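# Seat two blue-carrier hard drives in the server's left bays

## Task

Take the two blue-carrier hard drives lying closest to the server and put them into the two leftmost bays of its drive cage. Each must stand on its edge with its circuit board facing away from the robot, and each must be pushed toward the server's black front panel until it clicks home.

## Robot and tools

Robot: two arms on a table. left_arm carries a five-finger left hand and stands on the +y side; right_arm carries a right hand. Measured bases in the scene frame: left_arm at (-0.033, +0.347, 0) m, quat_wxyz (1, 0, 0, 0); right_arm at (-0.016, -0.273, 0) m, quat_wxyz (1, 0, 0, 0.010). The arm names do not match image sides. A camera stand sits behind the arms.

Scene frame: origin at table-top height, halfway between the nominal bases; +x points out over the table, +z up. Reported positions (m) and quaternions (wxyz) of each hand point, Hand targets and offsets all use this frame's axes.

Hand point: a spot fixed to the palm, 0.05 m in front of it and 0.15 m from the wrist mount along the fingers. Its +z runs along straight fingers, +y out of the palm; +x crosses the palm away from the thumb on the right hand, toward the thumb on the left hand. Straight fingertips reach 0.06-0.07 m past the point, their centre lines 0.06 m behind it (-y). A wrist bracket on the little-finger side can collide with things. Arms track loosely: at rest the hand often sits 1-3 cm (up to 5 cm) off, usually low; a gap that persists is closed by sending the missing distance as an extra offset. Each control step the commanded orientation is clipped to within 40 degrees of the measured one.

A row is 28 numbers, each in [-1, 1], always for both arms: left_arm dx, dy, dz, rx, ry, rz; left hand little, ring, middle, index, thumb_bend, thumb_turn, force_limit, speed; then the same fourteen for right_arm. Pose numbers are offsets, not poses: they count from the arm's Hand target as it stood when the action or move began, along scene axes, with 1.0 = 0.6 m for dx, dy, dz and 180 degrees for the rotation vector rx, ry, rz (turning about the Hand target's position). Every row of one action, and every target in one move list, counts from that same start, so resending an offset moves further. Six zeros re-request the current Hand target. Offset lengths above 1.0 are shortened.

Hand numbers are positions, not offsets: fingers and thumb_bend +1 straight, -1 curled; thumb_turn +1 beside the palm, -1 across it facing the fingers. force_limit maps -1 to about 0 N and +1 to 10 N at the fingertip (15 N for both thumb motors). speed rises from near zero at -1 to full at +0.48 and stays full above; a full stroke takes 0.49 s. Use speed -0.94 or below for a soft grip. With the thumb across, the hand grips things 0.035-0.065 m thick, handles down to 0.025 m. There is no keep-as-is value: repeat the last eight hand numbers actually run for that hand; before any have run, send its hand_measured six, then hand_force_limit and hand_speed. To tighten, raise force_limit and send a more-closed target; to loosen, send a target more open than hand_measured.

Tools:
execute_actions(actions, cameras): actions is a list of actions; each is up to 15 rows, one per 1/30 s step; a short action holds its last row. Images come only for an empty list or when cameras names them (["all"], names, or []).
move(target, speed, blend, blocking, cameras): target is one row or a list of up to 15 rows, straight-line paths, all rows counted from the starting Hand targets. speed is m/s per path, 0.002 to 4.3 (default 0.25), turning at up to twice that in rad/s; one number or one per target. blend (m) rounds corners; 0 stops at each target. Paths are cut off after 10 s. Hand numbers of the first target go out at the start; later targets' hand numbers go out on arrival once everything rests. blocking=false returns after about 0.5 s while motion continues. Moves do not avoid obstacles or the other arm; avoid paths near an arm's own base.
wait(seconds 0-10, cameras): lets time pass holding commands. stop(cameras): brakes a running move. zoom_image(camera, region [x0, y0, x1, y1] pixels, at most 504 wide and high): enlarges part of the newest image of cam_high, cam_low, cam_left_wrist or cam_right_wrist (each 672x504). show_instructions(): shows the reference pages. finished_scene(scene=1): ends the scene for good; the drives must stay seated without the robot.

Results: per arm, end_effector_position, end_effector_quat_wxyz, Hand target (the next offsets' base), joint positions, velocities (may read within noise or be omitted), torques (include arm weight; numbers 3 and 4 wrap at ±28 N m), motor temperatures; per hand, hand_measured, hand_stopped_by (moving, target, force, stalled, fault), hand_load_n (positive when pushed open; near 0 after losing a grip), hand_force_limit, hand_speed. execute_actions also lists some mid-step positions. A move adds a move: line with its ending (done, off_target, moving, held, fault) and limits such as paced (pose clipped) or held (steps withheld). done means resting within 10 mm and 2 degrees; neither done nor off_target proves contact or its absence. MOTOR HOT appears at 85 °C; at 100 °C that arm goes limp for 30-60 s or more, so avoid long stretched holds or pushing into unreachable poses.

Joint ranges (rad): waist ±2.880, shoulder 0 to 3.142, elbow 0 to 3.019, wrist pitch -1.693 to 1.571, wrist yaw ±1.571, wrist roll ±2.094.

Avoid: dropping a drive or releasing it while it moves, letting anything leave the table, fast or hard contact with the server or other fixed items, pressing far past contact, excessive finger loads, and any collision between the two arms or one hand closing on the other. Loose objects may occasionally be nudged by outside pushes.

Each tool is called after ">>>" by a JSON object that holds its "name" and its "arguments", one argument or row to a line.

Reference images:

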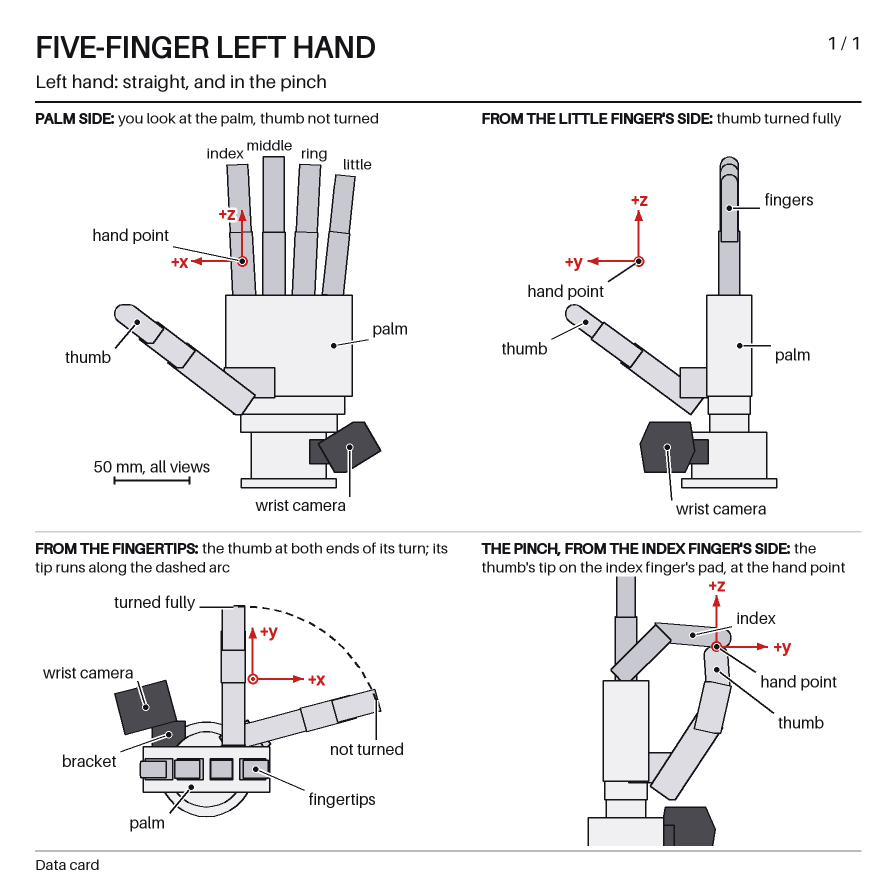

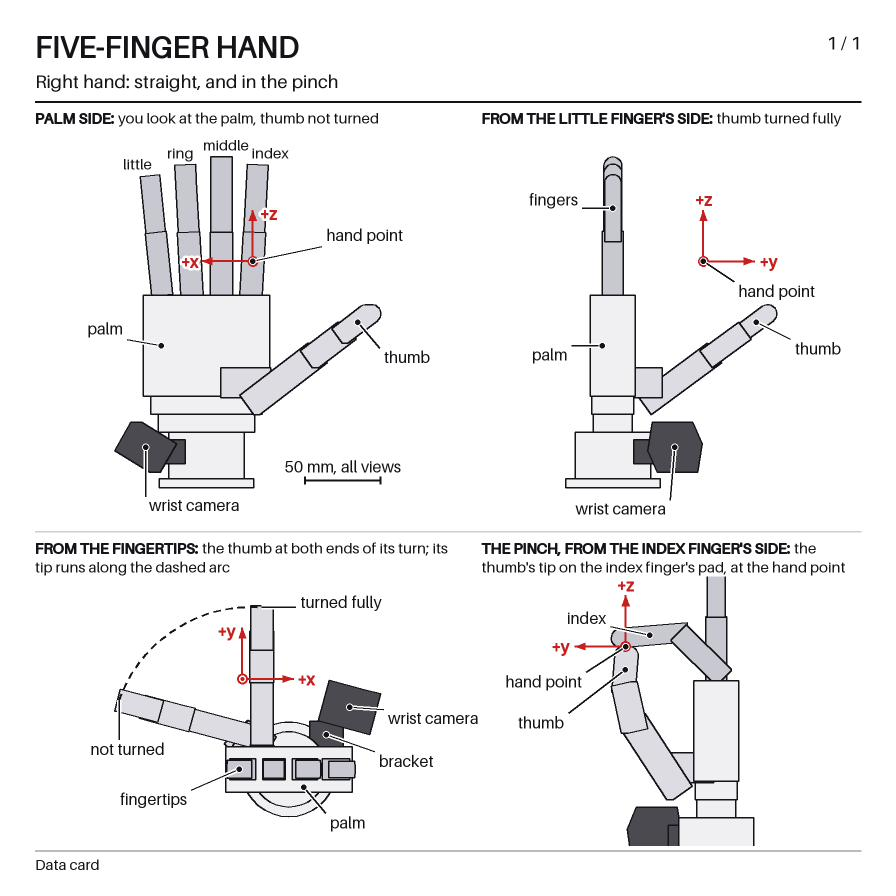

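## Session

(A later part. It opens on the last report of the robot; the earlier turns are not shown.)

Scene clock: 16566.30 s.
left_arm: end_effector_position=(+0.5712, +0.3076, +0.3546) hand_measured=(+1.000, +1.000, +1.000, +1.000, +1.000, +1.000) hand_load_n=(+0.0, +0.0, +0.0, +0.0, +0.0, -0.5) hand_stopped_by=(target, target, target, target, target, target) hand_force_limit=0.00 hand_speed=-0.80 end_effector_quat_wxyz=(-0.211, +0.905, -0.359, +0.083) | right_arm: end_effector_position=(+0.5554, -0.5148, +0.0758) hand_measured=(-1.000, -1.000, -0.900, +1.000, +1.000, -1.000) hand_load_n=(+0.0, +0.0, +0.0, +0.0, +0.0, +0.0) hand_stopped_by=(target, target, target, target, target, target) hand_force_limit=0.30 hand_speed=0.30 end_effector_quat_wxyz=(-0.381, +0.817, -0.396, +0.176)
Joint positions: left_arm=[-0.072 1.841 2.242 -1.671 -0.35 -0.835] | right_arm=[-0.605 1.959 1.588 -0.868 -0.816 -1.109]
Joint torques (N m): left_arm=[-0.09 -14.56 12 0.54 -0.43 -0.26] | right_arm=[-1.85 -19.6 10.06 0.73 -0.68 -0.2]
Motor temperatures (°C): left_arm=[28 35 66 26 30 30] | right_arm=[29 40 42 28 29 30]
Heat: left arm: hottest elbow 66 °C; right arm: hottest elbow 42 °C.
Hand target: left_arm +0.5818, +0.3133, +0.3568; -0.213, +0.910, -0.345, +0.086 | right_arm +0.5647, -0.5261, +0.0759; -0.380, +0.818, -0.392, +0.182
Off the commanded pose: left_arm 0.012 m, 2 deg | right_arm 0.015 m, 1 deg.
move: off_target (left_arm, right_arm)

>>> {"name": "move", "arguments": {
  "target": [
    [0,0,0,0,0,0,1,1,1,1,1,1,0,-0.8, -0.004,0.0,-0.102,0,0,0,-1,-1,-0.9,1,1,-1,0.3,0.3]
  ],
  "speed": 0.05,
  "cameras": ["cam_right_wrist"]
}}

>>> {"name": "zoom_image", "arguments": {
  "camera": "cam_right_wrist",
  "region": [300, 190, 540, 350]
}}

Scene clock: 16589.47 s.
left_arm: end_effector_position=(+0.5712, +0.3076, +0.3546) hand_measured=(+1.000, +1.000, +1.000, +1.000, +1.000, +1.000) hand_load_n=(+0.0, +0.0, +0.0, +0.0, +0.0, +0.0) hand_stopped_by=(target, target, target, target, target, target) hand_force_limit=0.00 hand_speed=-0.80 end_effector_quat_wxyz=(-0.211, +0.905, -0.359, +0.083) | right_arm: end_effector_position=(+0.5629, -0.5204, +0.0279) hand_measured=(-1.000, -1.000, -0.900, +1.000, +1.000, -1.000) hand_load_n=(+0.0, +0.0, +0.0, +0.0, +0.0, +0.0) hand_stopped_by=(target, target, target, target, target, target) hand_force_limit=0.30 hand_speed=0.30 end_effector_quat_wxyz=(-0.380, +0.818, -0.391, +0.183)
Joint positions: left_arm=[-0.072 1.841 2.242 -1.671 -0.35 -0.835] | right_arm=[-0.606 2.024 1.556 -0.755 -0.817 -1.112]
Joint torques (N m): left_arm=[-0.03 -14.62 12.03 0.55 -0.44 -0.26] | right_arm=[-1.96 -20.25 6.9 1.62 -0.67 -0.19]
Motor temperatures (°C): left_arm=[28 35 66 26 30 30] | right_arm=[29 40 41 28 29 30]
Heat: left arm: hottest elbow 66 °C; right arm: hottest elbow 41 °C.
Hand target: left_arm +0.5818, +0.3133, +0.3568; -0.213, +0.910, -0.345, +0.086 | right_arm +0.5622, -0.5262, +0.0146; -0.380, +0.818, -0.392, +0.182
Off the commanded pose: left_arm 0.012 m, 2 deg | right_arm 0.014 m, 0 deg.
move: off_target (left_arm, right_arm)
Images, in order (width x height): cam_right_wrist 672x504.

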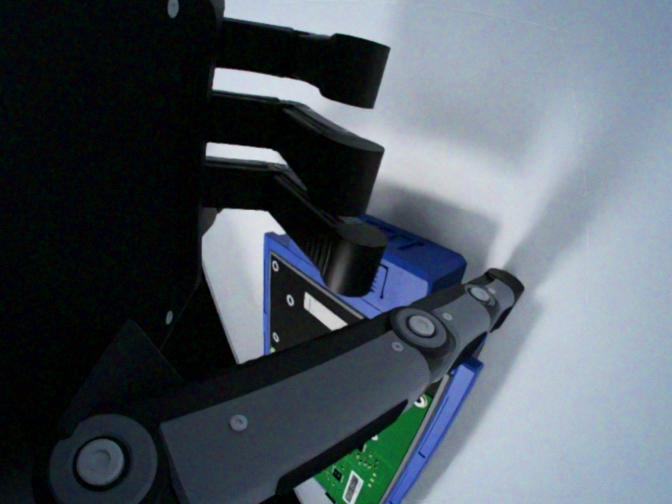

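Scaled by 2.100 from the camera's 672x504 image, which has a finer 960x720 frame.

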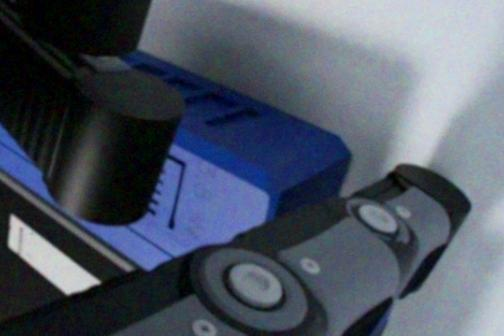

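>>> {"name": "execute_actions", "arguments": {
  "actions": []
}}

Scene clock: 16637.70 s.
left_arm: end_effector_position=(+0.5712, +0.3076, +0.3546) hand_measured=(+1.000, +1.000, +1.000, +1.000, +1.000, +1.000) hand_load_n=(+0.0, +0.0, +0.0, +0.0, -0.5, +0.0) hand_stopped_by=(target, target, target, target, target, target) hand_force_limit=0.00 hand_speed=-0.80 end_effector_quat_wxyz=(-0.211, +0.905, -0.359, +0.083) | right_arm: end_effector_position=(+0.5629, -0.5204, +0.0279) hand_measured=(-1.000, -1.000, -0.900, +1.000, +1.000, -1.000) hand_load_n=(+0.0, +0.0, +0.0, +0.0, +0.0, +0.0) hand_stopped_by=(target, target, target, target, target, target) hand_force_limit=0.30 hand_speed=0.30 end_effector_quat_wxyz=(-0.380, +0.818, -0.391, +0.183)
Joint positions: left_arm=[-0.072 1.841 2.242 -1.671 -0.35 -0.835] | right_arm=[-0.606 2.024 1.556 -0.755 -0.817 -1.112]
Joint velocities: within noise
Joint torques (N m): left_arm=[-0.03 -14.56 11.99 0.54 -0.43 -0.26] | right_arm=[-1.96 -20.19 6.89 1.62 -0.67 -0.19]
Motor temperatures (°C): left_arm=[28 35 66 26 30 30] | right_arm=[29 39 39 28 29 30]
Heat: left arm: hottest elbow 66 °C; right arm: hottest shoulder 39 °C.
Hand target: left_arm +0.5818, +0.3133, +0.3568; -0.213, +0.910, -0.345, +0.086 | right_arm +0.5622, -0.5262, +0.0146; -0.380, +0.818, -0.392, +0.182
Off the commanded pose: left_arm 0.012 m, 2 deg | right_arm 0.014 m, 0 deg.

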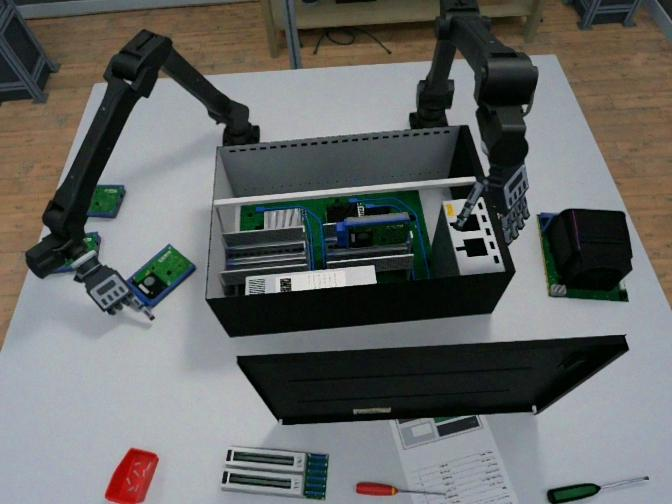

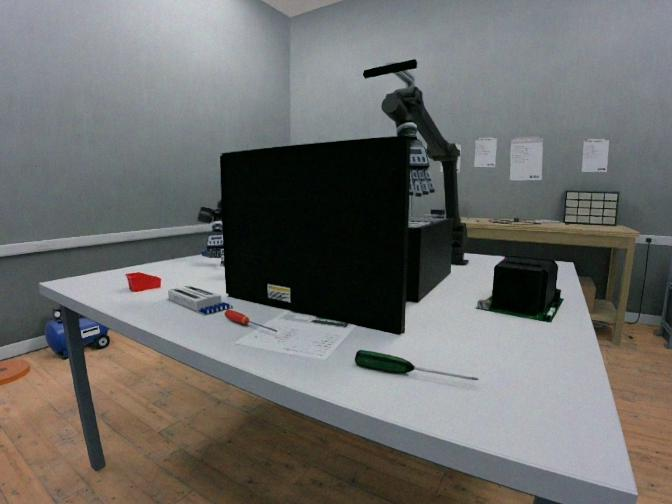

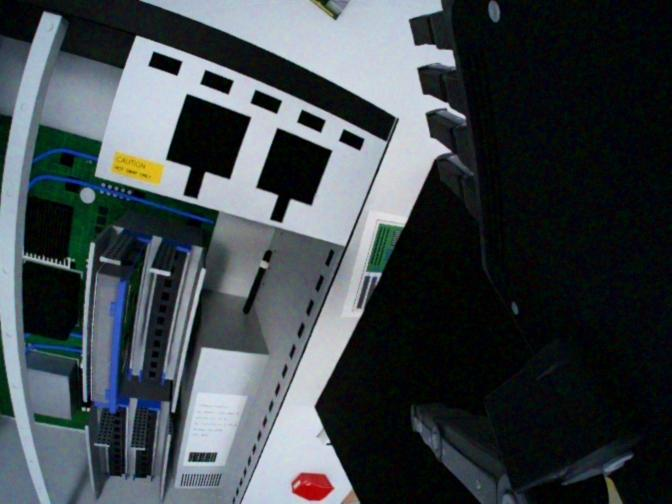

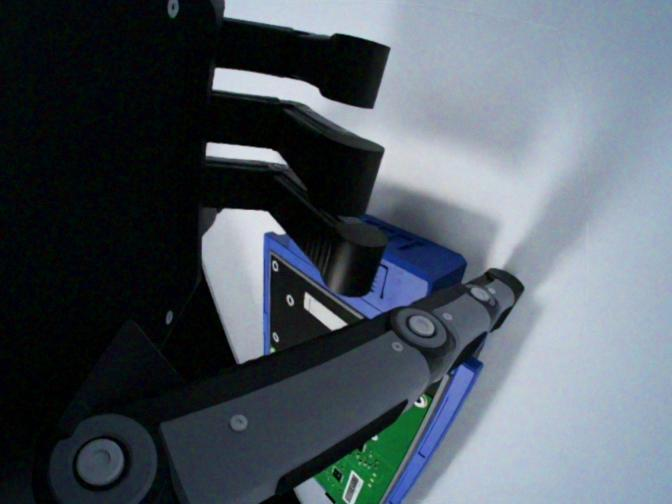

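>>> {"name": "zoom_image", "arguments": {
  "camera": "cam_right_wrist",
  "region": [300, 190, 540, 370]
}}

Scaled by 2.100 from the camera's 672x504 image, which has a finer 960x720 frame.

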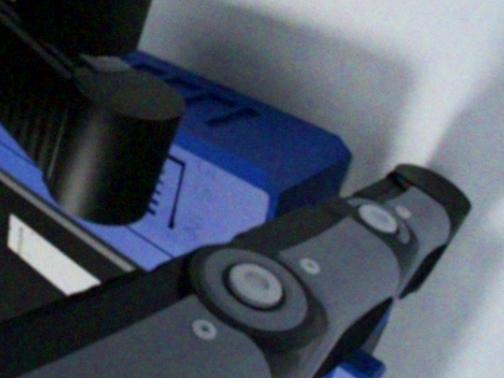

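>>> {"name": "move", "arguments": {
  "target": [
    [0,0,0,0,0,0,1,1,1,1,1,1,0,-0.8,-0.0023,0.0263,0.045,0,0,0,-1,-1,-0.9,1,1,-1,0.3,0.3],
    [0,0,0,0,0,0,1,1,1,1,1,1,0,-0.8,-0.0023,0.03,0.003,0,0,0,-1,-1,-0.9,1,1,-1,0.3,0.3]
  ],
  "speed": 0.06,
  "cameras": ["cam_right_wrist"]
}}

Scene clock: 16672.27 s.
left_arm: end_effector_position=(+0.5712, +0.3076, +0.3546) hand_measured=(+1.000, +1.000, +1.000, +1.000, +1.000, +1.000) hand_load_n=(+0.0, +0.0, +0.0, +0.0, +0.0, +0.0) hand_stopped_by=(target, target, target, target, target, target) hand_force_limit=0.00 hand_speed=-0.80 end_effector_quat_wxyz=(-0.211, +0.905, -0.359, +0.083) | right_arm: end_effector_position=(+0.5586, -0.5135, +0.0237) hand_measured=(-1.000, -1.000, -0.900, +1.000, +1.000, -1.000) hand_load_n=(+0.0, +0.0, +0.0, +0.0, +0.0, -0.5) hand_stopped_by=(target, target, target, target, target, target) hand_force_limit=0.30 hand_speed=0.30 end_effector_quat_wxyz=(-0.379, +0.819, -0.388, +0.188)
Joint positions: left_arm=[-0.072 1.841 2.242 -1.671 -0.35 -0.835] | right_arm=[-0.599 2.006 1.512 -0.715 -0.813 -1.107]
Joint torques (N m): left_arm=[-0.03 -14.62 12.01 0.55 -0.42 -0.26] | right_arm=[-0.38 -20.84 6.57 1.58 -0.49 0.11]
Motor temperatures (°C): left_arm=[28 35 66 26 30 30] | right_arm=[29 39 38 28 29 30]
Heat: left arm: hottest elbow 66 °C; right arm: hottest shoulder 39 °C.
Hand target: left_arm +0.5818, +0.3133, +0.3568; -0.213, +0.910, -0.345, +0.086 | right_arm +0.5610, -0.5081, +0.0166; -0.380, +0.818, -0.391, +0.182
Off the commanded pose: left_arm 0.012 m, 2 deg | right_arm 0.009 m, 1 deg.
move: off_target (left_arm)
Images, in order (width x height): cam_right_wrist 672x504.

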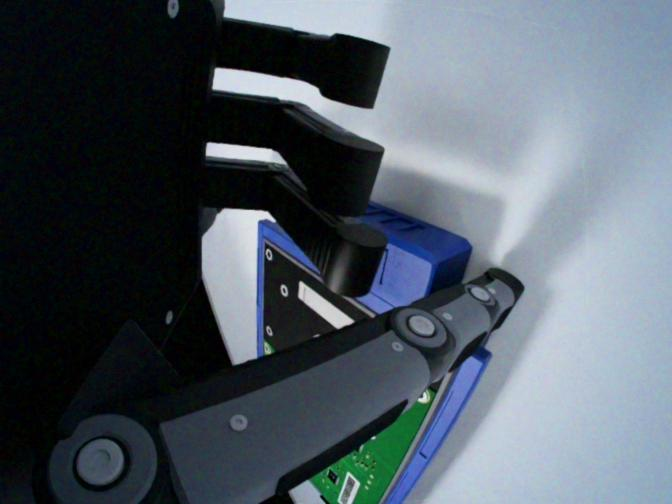

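>>> {"name": "zoom_image", "arguments": {
  "camera": "cam_right_wrist",
  "region": [300, 190, 500, 350]
}}

>>> {"name": "execute_actions", "arguments": {
  "actions": [
    [[0,0,0,0,0,0,1,1,1,1,1,1,0,-0.8,0,0,0.004,0,0,0,-1,-1,-0.9,1,0.6,-1,0.3,-0.5]]
  ],
  "cameras": ["cam_right_wrist"]
}}

>>> {"name": "zoom_image", "arguments": {
  "camera": "cam_right_wrist",
  "region": [300, 190, 500, 350]
}}

Scaled by 2.520 from the camera's 672x504 image, which has a finer 960x720 frame.

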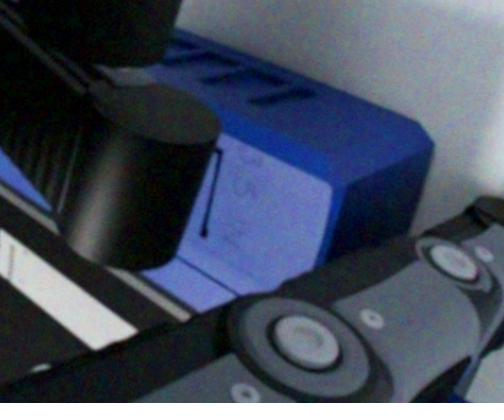

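Scene clock: 16687.70 s.
left_arm: end_effector_position=(+0.5712, +0.3076, +0.3546) hand_measured=(+1.000, +1.000, +1.000, +1.000, +1.000, +1.000) hand_load_n=(+0.0, +0.0, +0.0, +0.0, +0.0, +0.0) hand_stopped_by=(target, target, target, target, target, target) hand_force_limit=0.00 hand_speed=-0.80 end_effector_quat_wxyz=(-0.211, +0.905, -0.359, +0.083) | right_arm: end_effector_position=(+0.5583, -0.5140, +0.0232) hand_measured=(-1.000, -1.000, -0.900, +1.000, +0.600, -1.000) hand_load_n=(+0.0, +0.0, +0.0, -0.5, +0.5, -1.0) hand_stopped_by=(target, target, target, target, target, target) hand_force_limit=0.30 hand_speed=-0.50 end_effector_quat_wxyz=(-0.377, +0.819, -0.389, +0.188)
Joint positions: left_arm=[-0.072 1.841 2.242 -1.671 -0.35 -0.835] | right_arm=[-0.599 2.006 1.512 -0.714 -0.81 -1.106]
Joint torques (N m): left_arm=[0.03 -14.62 12 0.55 -0.43 -0.27] | right_arm=[-0.38 -21.13 6.75 1.37 -0.63 0.11]
Motor temperatures (°C): left_arm=[28 35 66 26 30 30] | right_arm=[29 40 39 28 29 30]
Heat: left arm: hottest elbow 66 °C; right arm: hottest shoulder 40 °C.
Hand target: left_arm +0.5818, +0.3133, +0.3568; -0.213, +0.910, -0.345, +0.086 | right_arm +0.5608, -0.5081, +0.0188; -0.380, +0.818, -0.392, +0.182
Off the commanded pose: left_arm 0.012 m, 2 deg | right_arm 0.008 m, 1 deg.
Step readings (end_effector_position of left_arm | right_arm):
0: (+0.5712, +0.3076, +0.3546) | (+0.5585, -0.5135, +0.0235)
1: (+0.5712, +0.3076, +0.3546) | (+0.5585, -0.5135, +0.0235)
2: (+0.5712, +0.3076, +0.3546) | (+0.5585, -0.5135, +0.0235)
4: (+0.5712, +0.3076, +0.3546) | (+0.5585, -0.5135, +0.0235)
8: (+0.5712, +0.3076, +0.3546) | (+0.5585, -0.5137, +0.0234)
15: (+0.5712, +0.3076, +0.3546) | (+0.5584, -0.5140, +0.0232)
Images, in order (width x height): cam_right_wrist 672x504.

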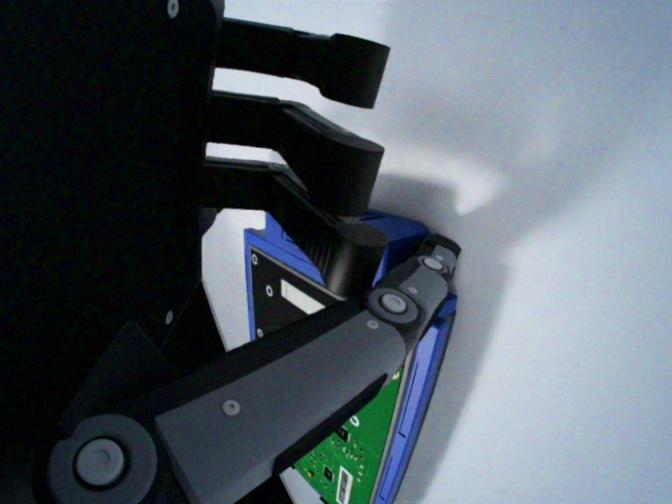

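Scaled by 2.520 from the camera's 672x504 image, which has a finer 960x720 frame.

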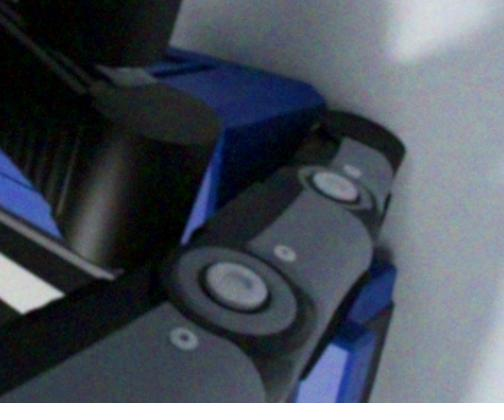

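>>> {"name": "execute_actions", "arguments": {
  "actions": [
    [[0,0,0,0,0,0,1,1,1,1,1,1,0,-0.8,0,0,0,0,0,0,-1,-1,-0.9,0,0.6,-1,0.8,-0.5]]
  ],
  "cameras": ["cam_right_wrist"]
}}

>>> {"name": "zoom_image", "arguments": {
  "camera": "cam_right_wrist",
  "region": [250, 190, 500, 390]
}}

Scene clock: 16703.20 s.
left_arm: end_effector_position=(+0.5712, +0.3076, +0.3546) hand_measured=(+1.000, +1.000, +1.000, +1.000, +1.000, +1.000) hand_load_n=(+0.0, +0.0, +0.0, +0.0, +0.0, +0.0) hand_stopped_by=(target, target, target, target, target, target) hand_force_limit=0.00 hand_speed=-0.80 end_effector_quat_wxyz=(-0.211, +0.905, -0.359, +0.083) | right_arm: end_effector_position=(+0.5598, -0.5119, +0.0241) hand_measured=(-1.000, -1.000, -0.900, +0.458, +0.604, -1.000) hand_load_n=(+0.0, +0.0, +0.0, +12.5, +16.5, -1.0) hand_stopped_by=(target, target, target, force, target, target) hand_force_limit=0.80 hand_speed=-0.50 end_effector_quat_wxyz=(-0.380, +0.818, -0.388, +0.188)
Joint positions: left_arm=[-0.072 1.841 2.242 -1.671 -0.35 -0.835] | right_arm=[-0.597 2.006 1.512 -0.711 -0.815 -1.103]
Joint torques (N m): left_arm=[-0.03 -14.56 12.03 0.53 -0.43 -0.26] | right_arm=[-0.56 -21.07 6.75 1.24 -0.42 0.05]
Motor temperatures (°C): left_arm=[28 35 66 26 30 30] | right_arm=[29 40 39 28 29 30]
Heat: left arm: hottest elbow 66 °C; right arm: hottest shoulder 40 °C.
Hand target: left_arm +0.5818, +0.3133, +0.3568; -0.213, +0.910, -0.345, +0.086 | right_arm +0.5608, -0.5082, +0.0187; -0.380, +0.818, -0.392, +0.182
Off the commanded pose: left_arm 0.012 m, 2 deg | right_arm 0.007 m, 1 deg.
Step readings (end_effector_position of left_arm | right_arm):
0: (+0.5712, +0.3076, +0.3546) | (+0.5583, -0.5140, +0.0232)
1: (+0.5712, +0.3076, +0.3546) | (+0.5583, -0.5140, +0.0232)
2: (+0.5712, +0.3076, +0.3546) | (+0.5583, -0.5140, +0.0232)
4: (+0.5712, +0.3076, +0.3546) | (+0.5583, -0.5140, +0.0232)
8: (+0.5712, +0.3076, +0.3546) | (+0.5583, -0.5140, +0.0232)
15: (+0.5712, +0.3076, +0.3546) | (+0.5596, -0.5122, +0.0240)
Images, in order (width x height): cam_right_wrist 672x504.

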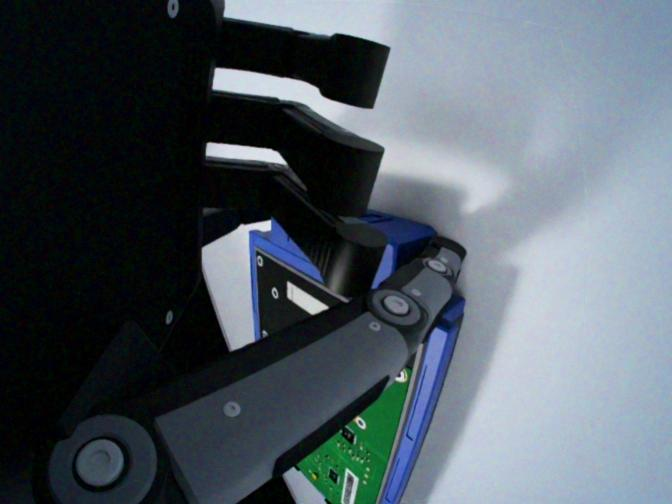

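Scaled by 2.016 from the camera's 672x504 image, which has a finer 960x720 frame.

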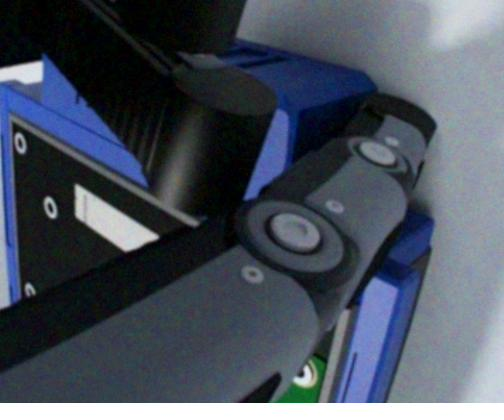

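>>> {"name": "move", "arguments": {
  "target": [0,0,0,0,0,0,1,1,1,1,1,1,0,-0.8,0,0,0.067,0,0,0,-1,-1,-0.9,0,0.6,-1,0.8,-0.5],
  "speed": 0.03,
  "cameras": ["cam_right_wrist"]
}}

Scene clock: 16721.73 s.
left_arm: end_effector_position=(+0.5712, +0.3076, +0.3546) hand_measured=(+1.000, +1.000, +1.000, +1.000, +1.000, +1.000) hand_load_n=(+0.0, +0.0, +0.0, +0.0, +0.0, +0.0) hand_stopped_by=(target, target, target, target, target, target) hand_force_limit=0.00 hand_speed=-0.80 end_effector_quat_wxyz=(-0.211, +0.905, -0.359, +0.083) | right_arm: end_effector_position=(+0.5463, -0.5041, +0.0263) hand_measured=(-1.000, -1.000, -0.900, +0.458, +0.604, -1.000) hand_load_n=(+0.0, +0.0, +0.0, +10.5, +15.5, -1.5) hand_stopped_by=(target, target, target, force, target, target) hand_force_limit=0.80 hand_speed=-0.50 end_effector_quat_wxyz=(-0.381, +0.817, -0.402, +0.161)
Joint positions: left_arm=[-0.072 1.841 2.242 -1.671 -0.35 -0.835] | right_arm=[-0.597 1.998 1.512 -0.78 -0.81 -1.103]
Joint torques (N m): left_arm=[-0.03 -14.68 12.01 0.53 -0.43 -0.27] | right_arm=[-0.62 -24.29 9.43 0.35 -0.65 0.07]
Motor temperatures (°C): left_arm=[28 35 66 26 30 30] | right_arm=[29 40 39 28 28 30]
Heat: left arm: hottest elbow 66 °C; right arm: hottest shoulder 40 °C.
Hand target: left_arm +0.5818, +0.3133, +0.3568; -0.213, +0.910, -0.345, +0.086 | right_arm +0.5608, -0.5082, +0.0590; -0.380, +0.818, -0.392, +0.182
Off the commanded pose: left_arm 0.012 m, 2 deg | right_arm 0.036 m, 3 deg.
move: off_target (left_arm, right_arm)
Images, in order (width x height): cam_right_wrist 672x504.

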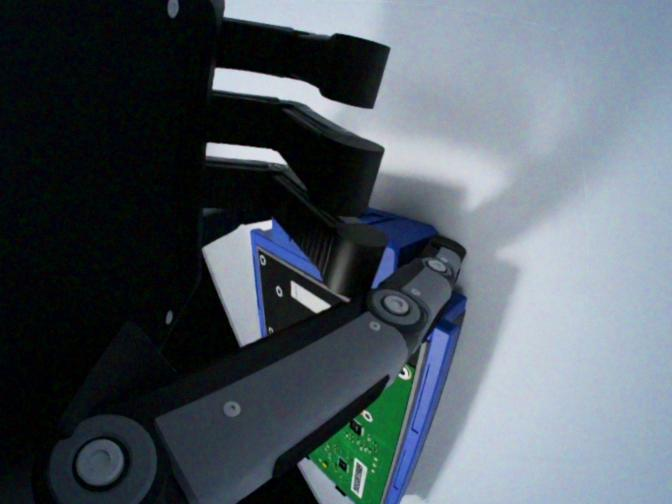

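>>> {"name": "move", "arguments": {
  "target": [0,0,0,0,0,0,1,1,1,1,1,1,0,-0.8,-0.01,0.0,0.02,0,0,0,-1,-1,-0.9,0,0.6,-1,0.8,-0.5],
  "speed": 0.03
}}

Scene clock: 16732.60 s.
left_arm: end_effector_position=(+0.5712, +0.3076, +0.3546) hand_measured=(+1.000, +1.000, +1.000, +1.000, +1.000, +1.000) hand_load_n=(+0.0, +0.0, +0.0, +0.0, +0.0, +0.0) hand_stopped_by=(target, target, target, target, target, target) hand_force_limit=0.00 hand_speed=-0.80 end_effector_quat_wxyz=(-0.211, +0.905, -0.359, +0.083) | right_arm: end_effector_position=(+0.5410, -0.5011, +0.0350) hand_measured=(-1.000, -1.000, -0.900, +0.458, +0.604, -1.000) hand_load_n=(+0.0, +0.0, +0.0, +9.0, +14.5, -2.5) hand_stopped_by=(target, target, target, force, target, target) hand_force_limit=0.80 hand_speed=-0.50 end_effector_quat_wxyz=(-0.381, +0.817, -0.405, +0.154)
Joint positions: left_arm=[-0.072 1.841 2.242 -1.671 -0.35 -0.835] | right_arm=[-0.597 1.981 1.512 -0.812 -0.808 -1.104]
Joint torques (N m): left_arm=[0.03 -14.74 12.04 0.53 -0.42 -0.26] | right_arm=[-1.14 -24.94 9.2 0.61 -0.82 -0.01]
Motor temperatures (°C): left_arm=[28 35 66 26 30 30] | right_arm=[29 40 39 28 29 30]
Heat: left arm: hottest elbow 66 °C; right arm: hottest shoulder 40 °C.
Hand target: left_arm +0.5818, +0.3133, +0.3568; -0.213, +0.910, -0.345, +0.086 | right_arm +0.5548, -0.5081, +0.0710; -0.380, +0.818, -0.392, +0.182
Off the commanded pose: left_arm 0.012 m, 2 deg | right_arm 0.039 m, 4 deg.
move: off_target (left_arm, right_arm)

>>> {"name": "execute_actions", "arguments": {
  "actions": [
    [[0,0,0,0,0,0,1,1,1,1,1,1,0,-0.8,0,0,0,0,0,0,-1,-1,-0.9,-0.1,0.6,-1,1.0,-0.5]]
  ],
  "cameras": ["cam_right_wrist"]
}}

>>> {"name": "move", "arguments": {
  "target": [0,0,0,0,0,0,1,1,1,1,1,1,0,-0.8,-0.008,0.0,0.02,0,0,0,-1,-1,-0.9,-0.1,0.6,-1,1.0,-0.5],
  "speed": 0.03
}}

Scene clock: 16742.27 s.
left_arm: end_effector_position=(+0.5712, +0.3076, +0.3546) hand_measured=(+1.000, +1.000, +1.000, +1.000, +1.000, +1.000) hand_load_n=(+0.0, +0.0, +0.0, +0.0, +0.0, -0.5) hand_stopped_by=(target, target, target, target, target, target) hand_force_limit=0.00 hand_speed=-0.80 end_effector_quat_wxyz=(-0.211, +0.905, -0.359, +0.083) | right_arm: end_effector_position=(+0.5409, -0.5010, +0.0350) hand_measured=(-1.000, -1.000, -0.900, +0.424, +0.606, -1.000) hand_load_n=(+0.0, +0.0, +0.0, +16.0, +23.5, -1.5) hand_stopped_by=(target, target, target, force, target, target) hand_force_limit=1.00 hand_speed=-0.50 end_effector_quat_wxyz=(-0.381, +0.817, -0.405, +0.153)
Joint positions: left_arm=[-0.072 1.841 2.242 -1.671 -0.35 -0.835] | right_arm=[-0.597 1.981 1.512 -0.813 -0.807 -1.104]
Joint torques (N m): left_arm=[-0.03 -14.74 11.99 0.53 -0.43 -0.28] | right_arm=[-1.14 -24.94 9.18 0.64 -0.83 -0.01]
Motor temperatures (°C): left_arm=[28 35 66 26 30 30] | right_arm=[29 39 40 28 29 30]
Heat: left arm: hottest elbow 66 °C; right arm: hottest elbow 40 °C.
Hand target: left_arm +0.5818, +0.3133, +0.3568; -0.213, +0.910, -0.345, +0.086 | right_arm +0.5548, -0.5081, +0.0709; -0.380, +0.818, -0.392, +0.182
Off the commanded pose: left_arm 0.012 m, 2 deg | right_arm 0.039 m, 4 deg.
Step readings (end_effector_position of left_arm | right_arm):
0: (+0.5712, +0.3076, +0.3546) | (+0.5410, -0.5011, +0.0350)
1: (+0.5712, +0.3076, +0.3546) | (+0.5410, -0.5011, +0.0350)
2: (+0.5712, +0.3076, +0.3546) | (+0.5410, -0.5011, +0.0350)
4: (+0.5712, +0.3076, +0.3546) | (+0.5410, -0.5010, +0.0350)
8: (+0.5712, +0.3076, +0.3546) | (+0.5409, -0.5010, +0.0350)
15: (+0.5712, +0.3076, +0.3546) | (+0.5409, -0.5010, +0.0350)
Images, in order (width x height): cam_right_wrist 672x504.

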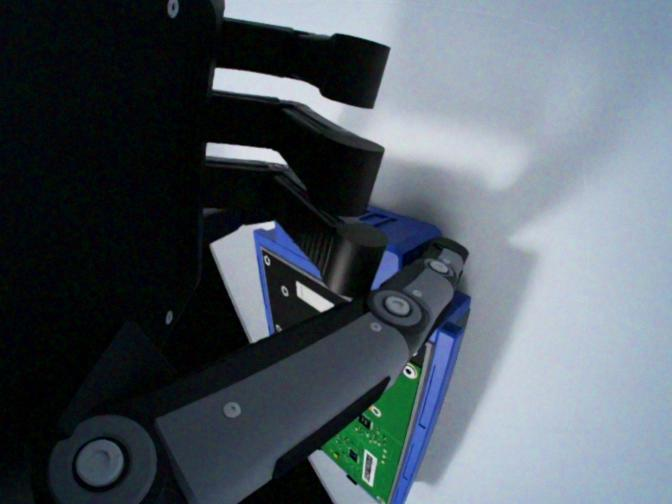

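Scene clock: 16743.17 s.
left_arm: end_effector_position=(+0.5712, +0.3076, +0.3546) hand_measured=(+1.000, +1.000, +1.000, +1.000, +1.000, +1.000) hand_load_n=(+0.0, +0.0, +0.0, +0.0, +0.0, +0.0) hand_stopped_by=(target, target, target, target, target, target) hand_force_limit=0.00 hand_speed=-0.80 end_effector_quat_wxyz=(-0.211, +0.905, -0.359, +0.083) | right_arm: end_effector_position=(+0.5376, -0.4991, +0.0469) hand_measured=(-1.000, -1.000, -0.900, +0.424, +0.606, -1.000) hand_load_n=(+0.0, +0.0, +0.0, +15.5, +23.0, -2.5) hand_stopped_by=(target, target, target, force, target, target) hand_force_limit=1.00 hand_speed=-0.50 end_effector_quat_wxyz=(-0.381, +0.818, -0.404, +0.153)
Joint positions: left_arm=[-0.072 1.841 2.242 -1.671 -0.35 -0.835] | right_arm=[-0.597 1.959 1.512 -0.838 -0.807 -1.107]
Joint torques (N m): left_arm=[0.03 -14.68 12 0.53 -0.43 -0.27] | right_arm=[-1.44 -24.7 9.37 0.54 -0.89 -0.04]
Motor temperatures (°C): left_arm=[28 35 66 26 30 30] | right_arm=[29 39 40 28 29 30]
Heat: left arm: hottest elbow 66 °C; right arm: hottest elbow 40 °C.
Hand target: left_arm +0.5818, +0.3133, +0.3568; -0.213, +0.910, -0.345, +0.086 | right_arm +0.5500, -0.5082, +0.0829; -0.380, +0.818, -0.392, +0.182
Off the commanded pose: left_arm 0.012 m, 2 deg | right_arm 0.039 m, 4 deg.
move: off_target (left_arm, right_arm)

>>> {"name": "move", "arguments": {
  "target": [0,0,0,0,0,0,1,1,1,1,1,1,0,-0.8,-0.008,0.004,0.025,0,0,0,-1,-1,-0.9,-0.1,0.6,-1,1.0,-0.5],
  "speed": 0.03
}}

>>> {"name": "move", "arguments": {
  "target": [0,0,0,0,0,0,1,1,1,1,1,1,0,-0.8,-0.008,0.004,0.025,0,0,0,-1,-1,-0.9,-0.1,0.6,-1,1.0,-0.5],
  "speed": 0.03,
  "cameras": ["cam_right_wrist","cam_high"]
}}

Scene clock: 16754.03 s.
left_arm: end_effector_position=(+0.5712, +0.3076, +0.3546) hand_measured=(+1.000, +1.000, +1.000, +1.000, +1.000, +1.000) hand_load_n=(+0.0, +0.0, +0.0, +0.0, +0.0, -0.5) hand_stopped_by=(target, target, target, target, target, target) hand_force_limit=0.00 hand_speed=-0.80 end_effector_quat_wxyz=(-0.211, +0.905, -0.359, +0.083) | right_arm: end_effector_position=(+0.5333, -0.4964, +0.0612) hand_measured=(-1.000, -1.000, -0.900, +0.424, +0.606, -1.000) hand_load_n=(+0.0, +0.0, +0.0, +15.5, +23.0, -3.5) hand_stopped_by=(target, target, target, force, target, target) hand_force_limit=1.00 hand_speed=-0.50 end_effector_quat_wxyz=(-0.381, +0.818, -0.403, +0.152)
Joint positions: left_arm=[-0.072 1.841 2.242 -1.671 -0.35 -0.835] | right_arm=[-0.597 1.933 1.512 -0.867 -0.807 -1.111]
Joint torques (N m): left_arm=[-0.03 -14.74 12.03 0.55 -0.43 -0.27] | right_arm=[-1.61 -24.35 9.5 0.57 -0.91 -0.01]
Motor temperatures (°C): left_arm=[28 35 66 26 30 30] | right_arm=[29 41 40 28 29 30]
Heat: left arm: hottest elbow 66 °C; right arm: hottest shoulder 41 °C.
Hand target: left_arm +0.5818, +0.3133, +0.3568; -0.213, +0.910, -0.345, +0.086 | right_arm +0.5452, -0.5058, +0.0980; -0.380, +0.818, -0.392, +0.182
Off the commanded pose: left_arm 0.012 m, 2 deg | right_arm 0.040 m, 4 deg.
move: off_target (left_arm, right_arm)

Scene clock: 16754.97 s.
left_arm: end_effector_position=(+0.5712, +0.3076, +0.3546) hand_measured=(+1.000, +1.000, +1.000, +1.000, +1.000, +1.000) hand_load_n=(+0.0, -0.5, +0.0, +0.0, +0.0, -0.5) hand_stopped_by=(target, target, target, target, target, target) hand_force_limit=0.00 hand_speed=-0.80 end_effector_quat_wxyz=(-0.211, +0.905, -0.359, +0.083) | right_arm: end_effector_position=(+0.5285, -0.4934, +0.0750) hand_measured=(-1.000, -1.000, -0.900, +0.424, +0.606, -1.000) hand_load_n=(+0.0, +0.0, +0.0, +15.5, +23.0, -3.5) hand_stopped_by=(target, target, target, force, target, target) hand_force_limit=1.00 hand_speed=-0.50 end_effector_quat_wxyz=(-0.381, +0.818, -0.403, +0.150)
Joint positions: left_arm=[-0.072 1.841 2.242 -1.671 -0.35 -0.835] | right_arm=[-0.597 1.908 1.512 -0.898 -0.807 -1.113]
Joint torques (N m): left_arm=[0.09 -14.62 12.03 0.53 -0.43 -0.27] | right_arm=[-1.73 -24.18 9.73 0.61 -0.92 0]
Motor temperatures (°C): left_arm=[28 35 66 26 30 30] | right_arm=[29 41 40 28 29 30]
Heat: left arm: hottest elbow 66 °C; right arm: hottest shoulder 41 °C.
Hand target: left_arm +0.5818, +0.3133, +0.3568; -0.213, +0.910, -0.345, +0.086 | right_arm +0.5404, -0.5034, +0.1131; -0.380, +0.818, -0.392, +0.182
Off the commanded pose: left_arm 0.012 m, 2 deg | right_arm 0.041 m, 4 deg.
move: off_target (left_arm, right_arm)
Images, in order (width x height): cam_high 672x504, cam_right_wrist 672x504.

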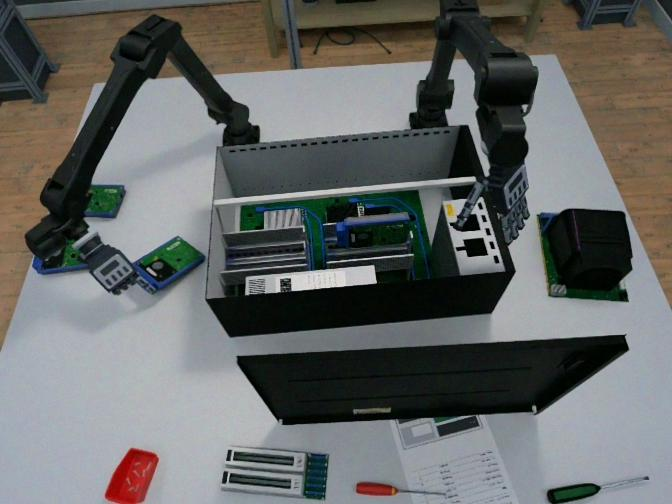

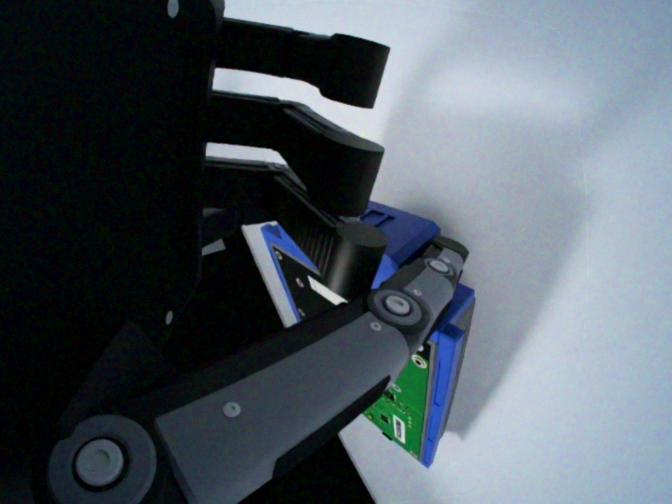

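>>> {"name": "move", "arguments": {
  "target": [0,0,0,0,0,0,1,1,1,1,1,1,0,-0.8,-0.012,0.010,0.04,0,0,0,-1,-1,-0.9,-0.1,0.6,-1,1.0,-0.5],
  "speed": 0.03
}}

>>> {"name": "move", "arguments": {
  "target": [0,0,0,0,0,0,1,1,1,1,1,1,0,-0.8,-0.014,0.014,0.04,0,0,0,-1,-1,-0.9,-0.1,0.6,-1,1.0,-0.5],
  "speed": 0.03,
  "cameras": ["cam_right_wrist"]
}}

Scene clock: 16775.53 s.
left_arm: end_effector_position=(+0.5712, +0.3076, +0.3546) hand_measured=(+1.000, +1.000, +1.000, +1.000, +1.000, +1.000) hand_load_n=(+0.0, +0.0, +0.0, +0.0, +0.0, +0.0) hand_stopped_by=(target, target, target, target, target, target) hand_force_limit=0.00 hand_speed=-0.80 end_effector_quat_wxyz=(-0.211, +0.905, -0.359, +0.083) | right_arm: end_effector_position=(+0.5213, -0.4887, +0.0965) hand_measured=(-1.000, -1.000, -0.900, +0.424, +0.606, -1.000) hand_load_n=(+0.0, +0.0, +0.0, +15.5, +21.5, -3.0) hand_stopped_by=(target, target, target, force, target, target) hand_force_limit=1.00 hand_speed=-0.50 end_effector_quat_wxyz=(-0.381, +0.818, -0.404, +0.149)
Joint positions: left_arm=[-0.072 1.841 2.242 -1.671 -0.35 -0.835] | right_arm=[-0.597 1.868 1.512 -0.941 -0.807 -1.113]
Joint torques (N m): left_arm=[0.03 -14.62 12 0.51 -0.42 -0.28] | right_arm=[-1.61 -23.88 10.11 0.55 -0.9 0.03]
Motor temperatures (°C): left_arm=[28 35 66 26 30 30] | right_arm=[29 42 41 28 29 30]
Heat: left arm: hottest elbow 66 °C; right arm: hottest shoulder 42 °C.
Hand target: left_arm +0.5818, +0.3133, +0.3568; -0.213, +0.910, -0.345, +0.086 | right_arm +0.5332, -0.4974, +0.1369; -0.380, +0.818, -0.392, +0.182
Off the commanded pose: left_arm 0.012 m, 2 deg | right_arm 0.043 m, 4 deg.
move: off_target (left_arm, right_arm)

Scene clock: 16776.83 s.
left_arm: end_effector_position=(+0.5712, +0.3076, +0.3546) hand_measured=(+1.000, +1.000, +1.000, +1.000, +1.000, +1.000) hand_load_n=(+0.0, +0.0, +0.0, +0.0, +0.0, +0.0) hand_stopped_by=(target, target, target, target, target, target) hand_force_limit=0.00 hand_speed=-0.80 end_effector_quat_wxyz=(-0.211, +0.905, -0.359, +0.083) | right_arm: end_effector_position=(+0.5134, -0.4836, +0.1207) hand_measured=(-1.000, -1.000, -0.900, +0.424, +0.606, -1.000) hand_load_n=(+0.0, +0.0, +0.0, +15.5, +20.0, -3.0) hand_stopped_by=(target, target, target, force, target, target) hand_force_limit=1.00 hand_speed=-0.50 end_effector_quat_wxyz=(-0.381, +0.818, -0.403, +0.150)
Joint positions: left_arm=[-0.072 1.841 2.242 -1.671 -0.35 -0.835] | right_arm=[-0.597 1.822 1.512 -0.983 -0.807 -1.113]
Joint torques (N m): left_arm=[-0.03 -14.56 11.99 0.57 -0.43 -0.26] | right_arm=[-1.2 -23.3 10.17 0.61 -0.85 0.1]
Motor temperatures (°C): left_arm=[28 35 66 26 30 30] | right_arm=[29 41 41 28 29 30]
Heat: left arm: hottest elbow 66 °C; right arm: hottest shoulder 41 °C.
Hand target: left_arm +0.5818, +0.3133, +0.3568; -0.213, +0.910, -0.345, +0.086 | right_arm +0.5248, -0.4889, +0.1610; -0.380, +0.818, -0.392, +0.182
Off the commanded pose: left_arm 0.012 m, 2 deg | right_arm 0.042 m, 4 deg.
move: off_target (left_arm, right_arm)
Images, in order (width x height): cam_right_wrist 672x504.

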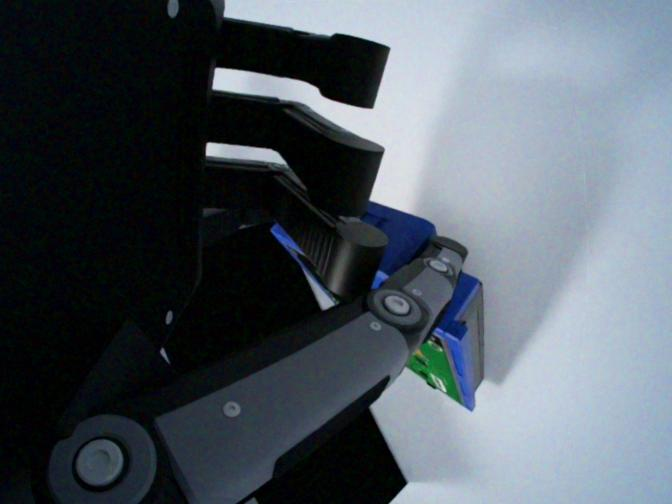

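>>> {"name": "move", "arguments": {
  "target": [0,0,0,0,0,0,1,1,1,1,1,1,0,-0.8,-0.034,0.032,0.053,0,0,0,-1,-1,-0.9,-0.1,0.6,-1,1.0,-0.5],
  "speed": 0.03,
  "cameras": ["cam_right_wrist","cam_high"]
}}

Scene clock: 16797.80 s.
left_arm: end_effector_position=(+0.5712, +0.3076, +0.3546) hand_measured=(+1.000, +1.000, +1.000, +1.000, +1.000, +1.000) hand_load_n=(+0.0, +0.0, +0.0, +0.0, +0.0, +0.0) hand_stopped_by=(target, target, target, target, target, target) hand_force_limit=0.00 hand_speed=-0.80 end_effector_quat_wxyz=(-0.211, +0.905, -0.359, +0.083) | right_arm: end_effector_position=(+0.5019, -0.4747, +0.1645) hand_measured=(-1.000, -1.000, -0.900, +0.424, +0.606, -1.000) hand_load_n=(+0.0, +0.0, +0.0, +15.0, +18.0, -1.5) hand_stopped_by=(target, target, target, force, target, target) hand_force_limit=1.00 hand_speed=-0.50 end_effector_quat_wxyz=(-0.379, +0.820, -0.396, +0.165)
Joint positions: left_arm=[-0.072 1.841 2.242 -1.671 -0.35 -0.835] | right_arm=[-0.595 1.734 1.508 -1.031 -0.807 -1.111]
Joint torques (N m): left_arm=[0.09 -14.68 12.01 0.53 -0.43 -0.27] | right_arm=[-0.56 -22.07 8.36 0.77 -0.76 0.2]
Motor temperatures (°C): left_arm=[28 35 66 26 30 30] | right_arm=[29 39 42 28 29 30]
Heat: left arm: hottest elbow 66 °C; right arm: hottest elbow 42 °C.
Hand target: left_arm +0.5818, +0.3133, +0.3568; -0.213, +0.910, -0.345, +0.086 | right_arm +0.5044, -0.4696, +0.1927; -0.380, +0.818, -0.392, +0.182
Off the commanded pose: left_arm 0.012 m, 2 deg | right_arm 0.029 m, 2 deg.
move: off_target (left_arm, right_arm)
Images, in order (width x height): cam_high 672x504, cam_right_wrist 672x504.

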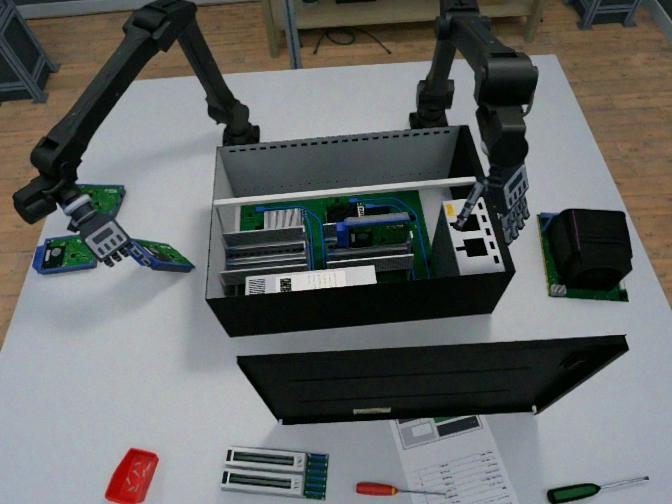

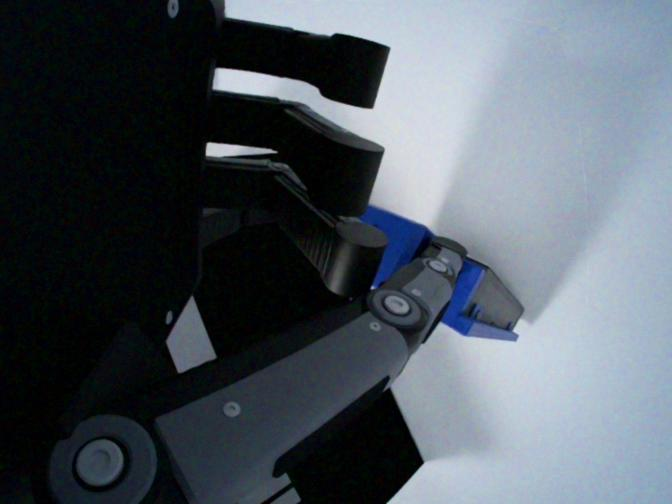

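>>> {"name": "move", "arguments": {
  "target": [0,0,0,0,0,0,1,1,1,1,1,1,0,-0.8,-0.05,0.05,0.033,0,0,0,-1,-1,-0.9,-0.1,0.6,-1,1.0,-0.5],
  "speed": 0.03,
  "cameras": ["cam_right_wrist","cam_high"]
}}

Scene clock: 16819.20 s.
left_arm: end_effector_position=(+0.5712, +0.3076, +0.3546) hand_measured=(+1.000, +1.000, +1.000, +1.000, +1.000, +1.000) hand_load_n=(+0.0, +0.0, +0.0, +0.0, +0.0, +0.0) hand_stopped_by=(target, target, target, target, target, target) hand_force_limit=0.00 hand_speed=-0.80 end_effector_quat_wxyz=(-0.211, +0.905, -0.359, +0.083) | right_arm: end_effector_position=(+0.4721, -0.4453, +0.1817) hand_measured=(-1.000, -1.000, -0.900, +0.424, +0.606, -1.000) hand_load_n=(+0.0, +0.0, +0.0, +14.0, +17.5, -1.5) hand_stopped_by=(target, target, target, force, target, target) hand_force_limit=1.00 hand_speed=-0.50 end_effector_quat_wxyz=(-0.377, +0.821, -0.398, +0.162)
Joint positions: left_arm=[-0.072 1.841 2.242 -1.671 -0.35 -0.835] | right_arm=[-0.576 1.622 1.409 -1.036 -0.797 -1.088]
Joint torques (N m): left_arm=[0.03 -14.62 12.04 0.51 -0.44 -0.26] | right_arm=[-0.56 -20.48 8.64 0.83 -0.89 0.23]
Motor temperatures (°C): left_arm=[28 35 67 26 30 30] | right_arm=[29 40 43 28 29 30]
Heat: left arm: hottest elbow 67 °C; right arm: hottest elbow 43 °C.
Hand target: left_arm +0.5818, +0.3133, +0.3568; -0.213, +0.910, -0.345, +0.086 | right_arm +0.4745, -0.4397, +0.2126; -0.380, +0.818, -0.392, +0.182
Off the commanded pose: left_arm 0.012 m, 2 deg | right_arm 0.031 m, 2 deg.
move: off_target (left_arm, right_arm)
Images, in order (width x height): cam_high 672x504, cam_right_wrist 672x504.

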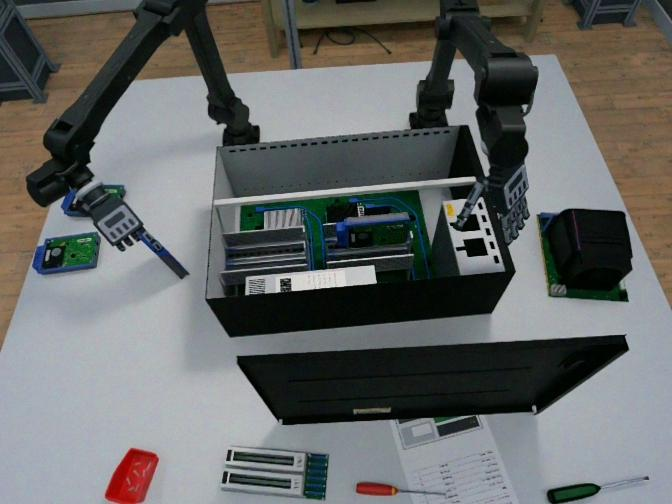

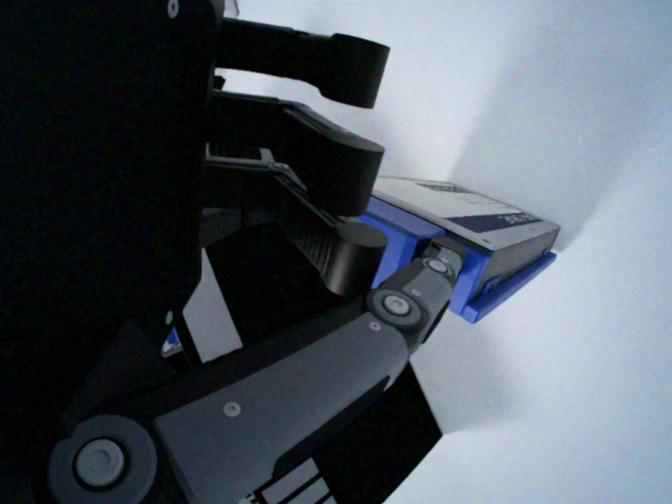

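>>> {"name": "move", "arguments": {
  "target": [0,0,0,0,0,0,1,1,1,1,1,1,0,-0.8,-0.05,0.045,0.015,0,0,0,-1,-1,-0.9,-0.1,0.6,-1,1.0,-0.5],
  "speed": 0.03,
  "cameras": ["cam_right_wrist","cam_high"]
}}

Scene clock: 16839.53 s.
left_arm: end_effector_position=(+0.5712, +0.3076, +0.3546) hand_measured=(+1.000, +1.000, +1.000, +1.000, +1.000, +1.000) hand_load_n=(+0.0, +0.0, +0.0, +0.0, +0.0, +0.0) hand_stopped_by=(target, target, target, target, target, target) hand_force_limit=0.00 hand_speed=-0.80 end_effector_quat_wxyz=(-0.211, +0.905, -0.359, +0.083) | right_arm: end_effector_position=(+0.4400, -0.4177, +0.1888) hand_measured=(-1.000, -1.000, -0.900, +0.424, +0.606, -1.000) hand_load_n=(+0.5, +0.0, +0.0, +14.0, +17.5, -1.5) hand_stopped_by=(target, target, target, force, target, target) hand_force_limit=1.00 hand_speed=-0.50 end_effector_quat_wxyz=(-0.375, +0.821, -0.400, +0.156)
Joint positions: left_arm=[-0.072 1.841 2.242 -1.671 -0.35 -0.835] | right_arm=[-0.561 1.516 1.305 -1.036 -0.787 -1.07]
Joint torques (N m): left_arm=[0.03 -14.68 12 0.55 -0.43 -0.26] | right_arm=[-0.56 -18.78 8.94 1.11 -1.08 0.26]
Motor temperatures (°C): left_arm=[28 35 67 26 30 30] | right_arm=[29 40 41 28 29 30]
Heat: left arm: hottest elbow 67 °C; right arm: hottest elbow 41 °C.
Hand target: left_arm +0.5818, +0.3133, +0.3568; -0.213, +0.910, -0.345, +0.086 | right_arm +0.4445, -0.4126, +0.2216; -0.380, +0.818, -0.392, +0.182
Off the commanded pose: left_arm 0.012 m, 2 deg | right_arm 0.033 m, 3 deg.
move: off_target (left_arm, right_arm)
Images, in order (width x height): cam_high 672x504, cam_right_wrist 672x504.

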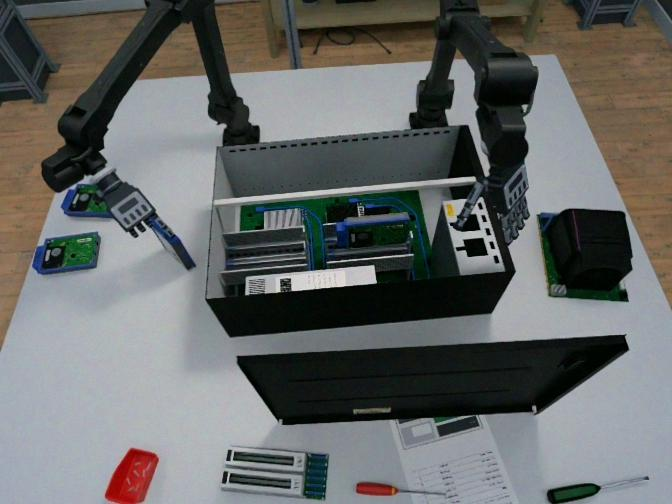

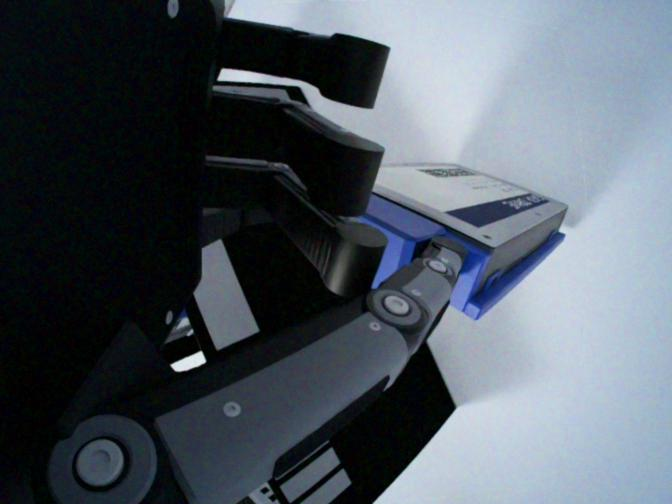

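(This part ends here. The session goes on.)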